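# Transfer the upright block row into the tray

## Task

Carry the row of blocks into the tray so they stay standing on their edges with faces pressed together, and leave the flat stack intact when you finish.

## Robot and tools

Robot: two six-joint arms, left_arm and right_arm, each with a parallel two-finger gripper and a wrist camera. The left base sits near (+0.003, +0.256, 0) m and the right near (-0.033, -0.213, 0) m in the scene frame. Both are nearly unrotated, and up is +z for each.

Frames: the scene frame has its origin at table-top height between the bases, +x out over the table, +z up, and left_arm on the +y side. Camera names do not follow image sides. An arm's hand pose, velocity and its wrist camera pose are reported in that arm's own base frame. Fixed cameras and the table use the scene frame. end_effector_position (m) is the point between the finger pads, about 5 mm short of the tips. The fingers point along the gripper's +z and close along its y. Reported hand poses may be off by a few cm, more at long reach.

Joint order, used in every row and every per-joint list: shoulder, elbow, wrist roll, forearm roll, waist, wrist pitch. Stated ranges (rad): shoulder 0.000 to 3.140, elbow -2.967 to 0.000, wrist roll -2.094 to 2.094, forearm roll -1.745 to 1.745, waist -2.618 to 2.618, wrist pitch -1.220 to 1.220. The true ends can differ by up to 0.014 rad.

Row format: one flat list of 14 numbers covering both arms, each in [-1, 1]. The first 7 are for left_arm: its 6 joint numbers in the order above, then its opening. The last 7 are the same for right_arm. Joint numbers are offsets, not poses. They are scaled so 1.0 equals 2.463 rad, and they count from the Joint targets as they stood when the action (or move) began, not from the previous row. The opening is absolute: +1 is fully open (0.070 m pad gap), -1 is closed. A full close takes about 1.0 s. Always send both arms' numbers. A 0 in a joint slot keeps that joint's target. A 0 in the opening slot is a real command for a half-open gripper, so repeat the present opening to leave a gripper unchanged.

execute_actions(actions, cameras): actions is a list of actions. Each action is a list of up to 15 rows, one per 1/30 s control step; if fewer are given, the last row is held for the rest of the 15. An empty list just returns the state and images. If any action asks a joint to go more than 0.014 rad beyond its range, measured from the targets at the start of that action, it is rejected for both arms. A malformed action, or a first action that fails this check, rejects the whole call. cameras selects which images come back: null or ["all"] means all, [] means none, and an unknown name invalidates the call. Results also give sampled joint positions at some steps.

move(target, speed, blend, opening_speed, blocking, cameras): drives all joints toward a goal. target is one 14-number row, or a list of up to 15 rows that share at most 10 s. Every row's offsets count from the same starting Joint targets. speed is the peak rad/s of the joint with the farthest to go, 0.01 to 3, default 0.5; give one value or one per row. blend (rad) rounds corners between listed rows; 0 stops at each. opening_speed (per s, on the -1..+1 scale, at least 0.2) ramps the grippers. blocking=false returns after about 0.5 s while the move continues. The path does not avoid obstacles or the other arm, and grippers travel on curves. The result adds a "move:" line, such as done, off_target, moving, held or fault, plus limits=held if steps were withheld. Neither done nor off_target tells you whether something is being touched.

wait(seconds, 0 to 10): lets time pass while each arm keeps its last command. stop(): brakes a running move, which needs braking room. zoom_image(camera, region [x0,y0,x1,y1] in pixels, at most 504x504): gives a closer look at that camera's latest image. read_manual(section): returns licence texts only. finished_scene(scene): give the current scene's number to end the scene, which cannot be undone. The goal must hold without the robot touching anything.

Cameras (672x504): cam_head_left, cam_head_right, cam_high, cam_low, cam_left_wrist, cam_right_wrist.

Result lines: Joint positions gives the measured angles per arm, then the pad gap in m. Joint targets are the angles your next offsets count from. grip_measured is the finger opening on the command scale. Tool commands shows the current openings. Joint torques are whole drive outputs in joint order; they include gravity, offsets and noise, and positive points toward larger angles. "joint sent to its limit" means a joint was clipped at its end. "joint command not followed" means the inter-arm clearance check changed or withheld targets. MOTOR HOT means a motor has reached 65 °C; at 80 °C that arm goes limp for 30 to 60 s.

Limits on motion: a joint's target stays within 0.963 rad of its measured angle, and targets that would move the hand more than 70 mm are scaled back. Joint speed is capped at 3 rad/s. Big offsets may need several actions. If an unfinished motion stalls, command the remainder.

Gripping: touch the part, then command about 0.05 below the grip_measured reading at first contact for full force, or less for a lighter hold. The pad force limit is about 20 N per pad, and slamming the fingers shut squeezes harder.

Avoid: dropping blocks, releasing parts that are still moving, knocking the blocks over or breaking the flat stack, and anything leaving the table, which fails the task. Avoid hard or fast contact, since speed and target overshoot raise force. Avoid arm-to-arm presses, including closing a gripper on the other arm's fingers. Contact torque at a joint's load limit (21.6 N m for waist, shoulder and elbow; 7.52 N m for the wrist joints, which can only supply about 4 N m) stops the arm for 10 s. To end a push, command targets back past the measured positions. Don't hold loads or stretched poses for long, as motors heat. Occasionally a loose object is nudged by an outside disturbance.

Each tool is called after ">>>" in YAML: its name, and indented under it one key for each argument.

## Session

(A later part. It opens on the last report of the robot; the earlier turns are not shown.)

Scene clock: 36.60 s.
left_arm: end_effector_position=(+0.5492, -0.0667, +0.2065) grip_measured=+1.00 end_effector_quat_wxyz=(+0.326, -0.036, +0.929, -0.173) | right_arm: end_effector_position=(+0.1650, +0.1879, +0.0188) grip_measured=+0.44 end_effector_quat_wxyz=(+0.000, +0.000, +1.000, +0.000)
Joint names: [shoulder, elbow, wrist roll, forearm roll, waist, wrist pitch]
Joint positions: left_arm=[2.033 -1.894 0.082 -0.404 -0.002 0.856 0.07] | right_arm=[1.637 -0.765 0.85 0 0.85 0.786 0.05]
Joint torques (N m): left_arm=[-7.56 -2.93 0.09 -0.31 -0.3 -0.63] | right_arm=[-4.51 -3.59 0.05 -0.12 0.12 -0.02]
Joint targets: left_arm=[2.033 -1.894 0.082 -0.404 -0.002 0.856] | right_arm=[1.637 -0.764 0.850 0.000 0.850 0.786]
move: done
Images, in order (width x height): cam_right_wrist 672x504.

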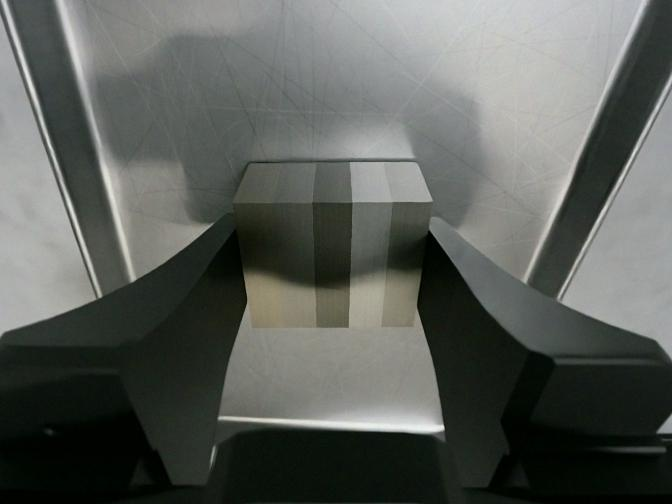

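>>> move:
  target: [0,0,0,0,0,0,1,0.0014,0.0011,0,0,0,-0.0025,0.36]
  speed: 0.03
  cameras: ["cam_right_wrist","cam_head_right"]

>>> zoom_image:
  camera: "cam_right_wrist"
  region: [220, 140, 460, 240]

>>> move:
  target: [0,0,0,0,0,0,1,0.0013,0.001,0,0,0,-0.0023,0.36]
  speed: 0.03
  cameras: ["cam_right_wrist"]

>>> zoom_image:
  camera: "cam_right_wrist"
  region: [220, 140, 460, 240]

Scene clock: 37.70 s.
left_arm: end_effector_position=(+0.5492, -0.0667, +0.2065) grip_measured=+1.00 end_effector_quat_wxyz=(+0.326, -0.036, +0.929, -0.173) | right_arm: end_effector_position=(+0.1649, +0.1878, +0.0175) grip_measured=+0.44 end_effector_quat_wxyz=(+0.000, +0.000, +1.000, +0.000)
Joint names: [shoulder, elbow, wrist roll, forearm roll, waist, wrist pitch]
Joint positions: left_arm=[2.033 -1.894 0.082 -0.404 -0.002 0.856 0.07] | right_arm=[1.64 -0.762 0.85 0 0.85 0.78 0.05]
Joint torques (N m): left_arm=[-7.54 -2.94 0.09 -0.31 -0.3 -0.63] | right_arm=[-4.58 -3.65 0.02 -0.07 0.19 -0.04]
Joint targets: left_arm=[2.033 -1.894 0.082 -0.404 -0.002 0.856] | right_arm=[1.640 -0.762 0.850 0.000 0.850 0.780]
move: done
Images, in order (width x height): cam_head_right 672x504, cam_right_wrist 672x504.

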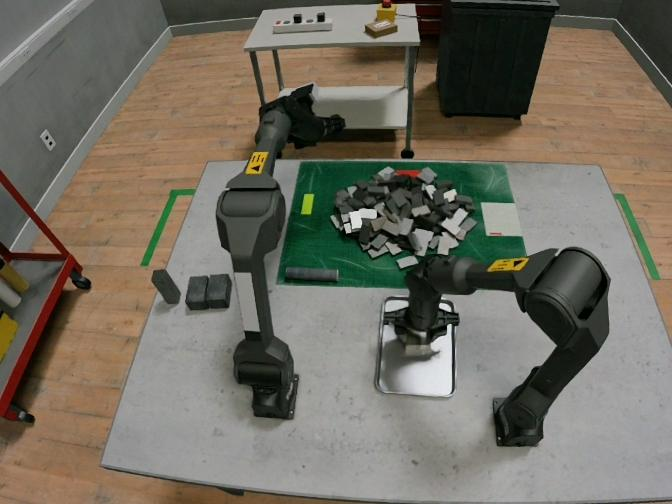

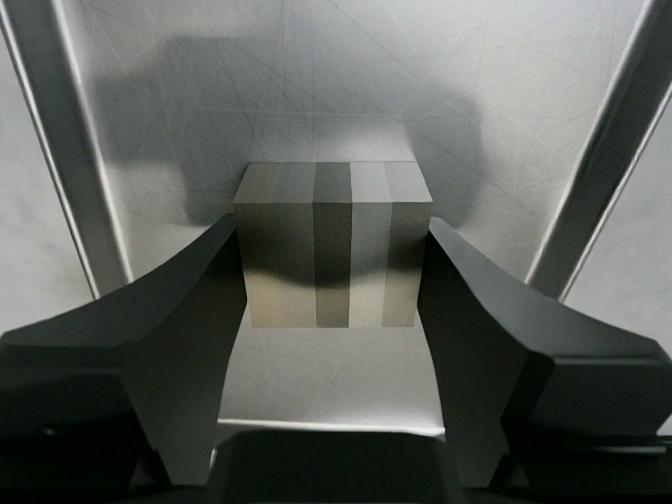

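Scaled by 2.100.

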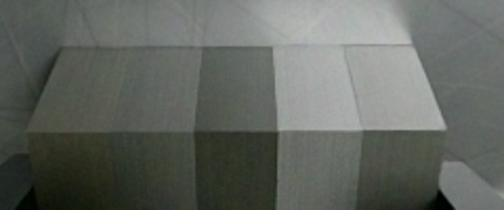

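Scene clock: 38.40 s.
left_arm: end_effector_position=(+0.5492, -0.0667, +0.2065) grip_measured=+1.00 end_effector_quat_wxyz=(+0.326, -0.036, +0.929, -0.173) | right_arm: end_effector_position=(+0.1648, +0.1877, +0.0169) grip_measured=+0.44 end_effector_quat_wxyz=(+0.000, +0.000, +1.000, +0.000)
Joint names: [shoulder, elbow, wrist roll, forearm roll, waist, wrist pitch]
Joint positions: left_arm=[2.033 -1.894 0.082 -0.404 -0.002 0.856 0.07] | right_arm=[1.641 -0.76 0.85 0 0.85 0.777 0.05]
Joint torques (N m): left_arm=[-7.57 -2.97 0.1 -0.31 -0.31 -0.63] | right_arm=[-2.34 -2.39 -0.01 -0.03 0.15 -0.92]
Joint targets: left_arm=[2.033 -1.894 0.082 -0.404 -0.002 0.856] | right_arm=[1.644 -0.759 0.850 0.000 0.850 0.774]
move: done
Images, in order (width x height): cam_right_wrist 672x504.

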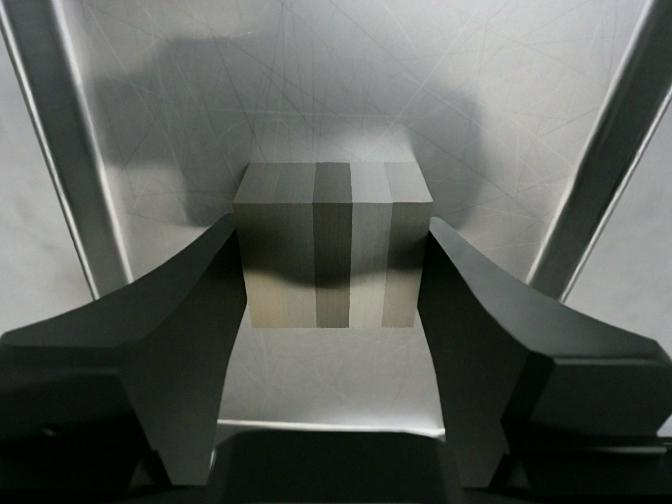

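Scaled by 2.100.

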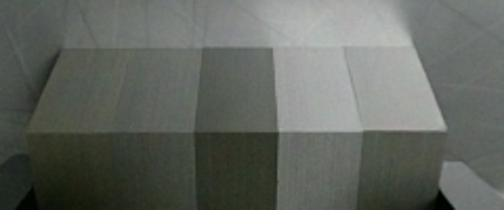

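>>> move:
  target: [0,0,0,0,0,0,1,-0.0008,-0.0006,0,0,0,0.0014,0.85]
  opening_speed: 0.3
  speed: 0.05
  cameras: ["cam_right_wrist"]

>>> move:
  target:
    - [0,0,0,0,0,0,1,-0.0142,-0.0109,0,0,0,0.0251,0.85]
    - [0,0,0,0,0,0,1,-0.0345,-0.1083,0,0,0,0.1488,0.85]
  speed: [0.15,0.3]

Scene clock: 40.73 s.
left_arm: end_effector_position=(+0.5492, -0.0667, +0.2065) grip_measured=+1.00 end_effector_quat_wxyz=(+0.326, -0.036, +0.929, -0.173) | right_arm: end_effector_position=(+0.1646, +0.1875, +0.0165) grip_measured=+0.85 end_effector_quat_wxyz=(-0.001, +0.000, +1.000, -0.001)
Joint names: [shoulder, elbow, wrist roll, forearm roll, waist, wrist pitch]
Joint positions: left_arm=[2.033 -1.894 0.082 -0.404 -0.002 0.856 0.07] | right_arm=[1.642 -0.76 0.85 0 0.85 0.777 0.065]
Joint torques (N m): left_arm=[-7.56 -2.91 0.1 -0.3 -0.32 -0.63] | right_arm=[-4.44 -4.74 0.01 0.05 -0.2 0.06]
Joint targets: left_arm=[2.033 -1.894 0.082 -0.404 -0.002 0.856] | right_arm=[1.642 -0.761 0.850 0.000 0.850 0.778]
move: done
Images, in order (width x height): cam_right_wrist 672x504.

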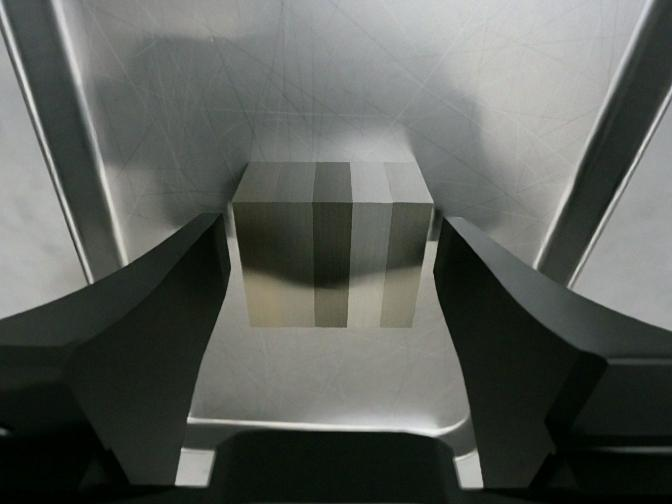

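Scene clock: 42.50 s.
left_arm: end_effector_position=(+0.5492, -0.0667, +0.2065) grip_measured=+1.00 end_effector_quat_wxyz=(+0.326, -0.036, +0.929, -0.173) | right_arm: end_effector_position=(+0.1766, +0.2011, +0.0972) grip_measured=+0.85 end_effector_quat_wxyz=(-0.005, +0.000, +1.000, -0.005)
Joint names: [shoulder, elbow, wrist roll, forearm roll, waist, wrist pitch]
Joint positions: left_arm=[2.033 -1.894 0.082 -0.404 -0.002 0.856 0.07] | right_arm=[1.557 -1.029 0.85 0 0.85 1.145 0.065]
Joint torques (N m): left_arm=[-7.56 -2.96 0.1 -0.3 -0.32 -0.64] | right_arm=[-4.07 -3.75 0 0 -0.41 -0.05]
Joint targets: left_arm=[2.033 -1.894 0.082 -0.404 -0.002 0.856] | right_arm=[1.557 -1.027 0.850 0.000 0.850 1.144]
move: done

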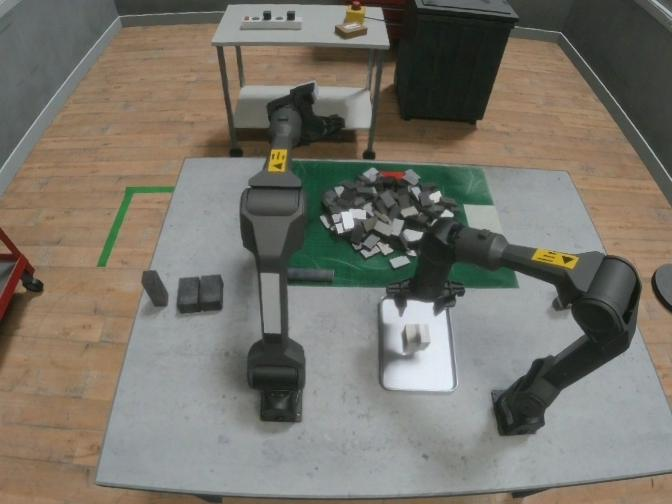

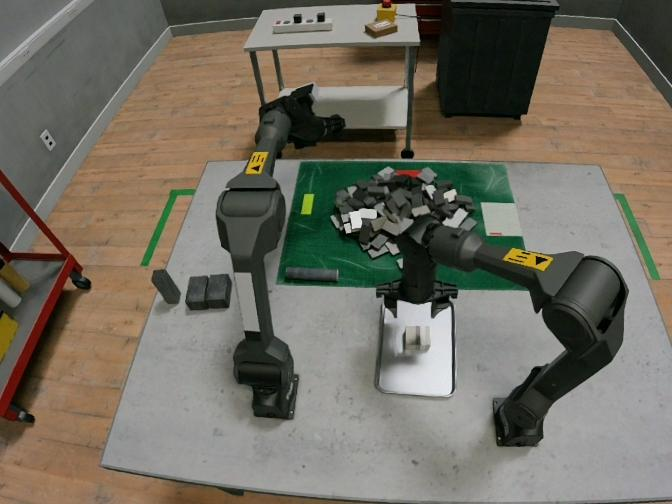

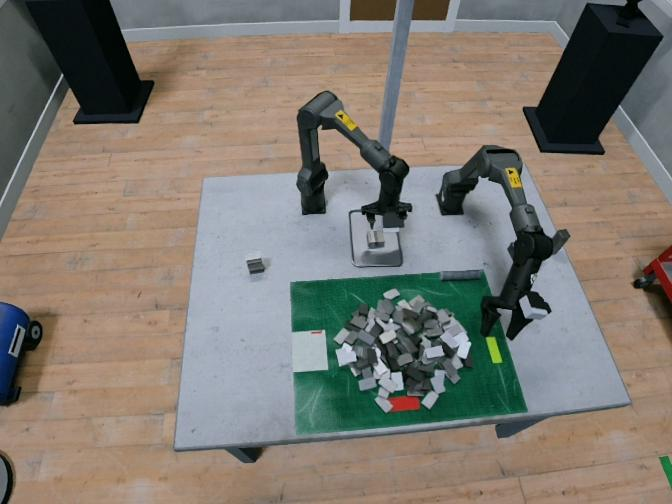

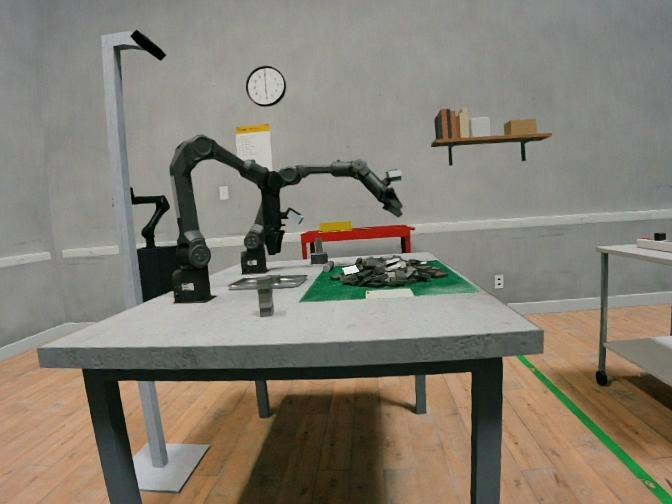

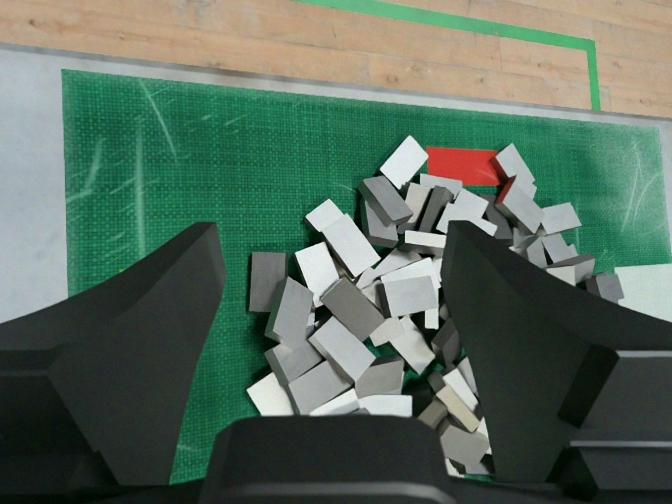

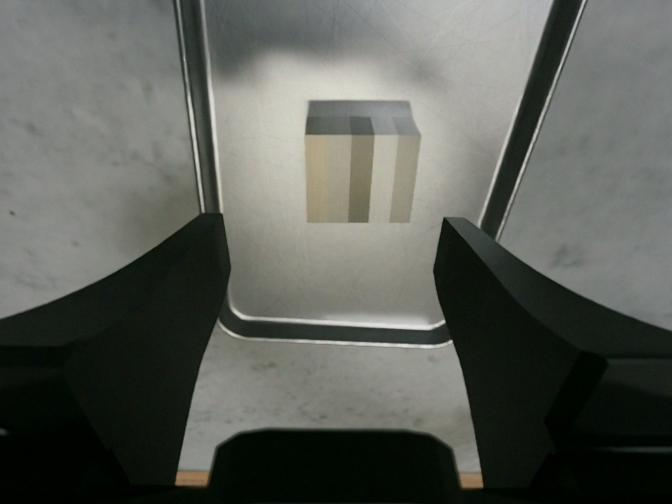

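Excellent. Arm is clear; next scene.

>>> finished_scene:
  scene: 1

The scene is finished: the task was done.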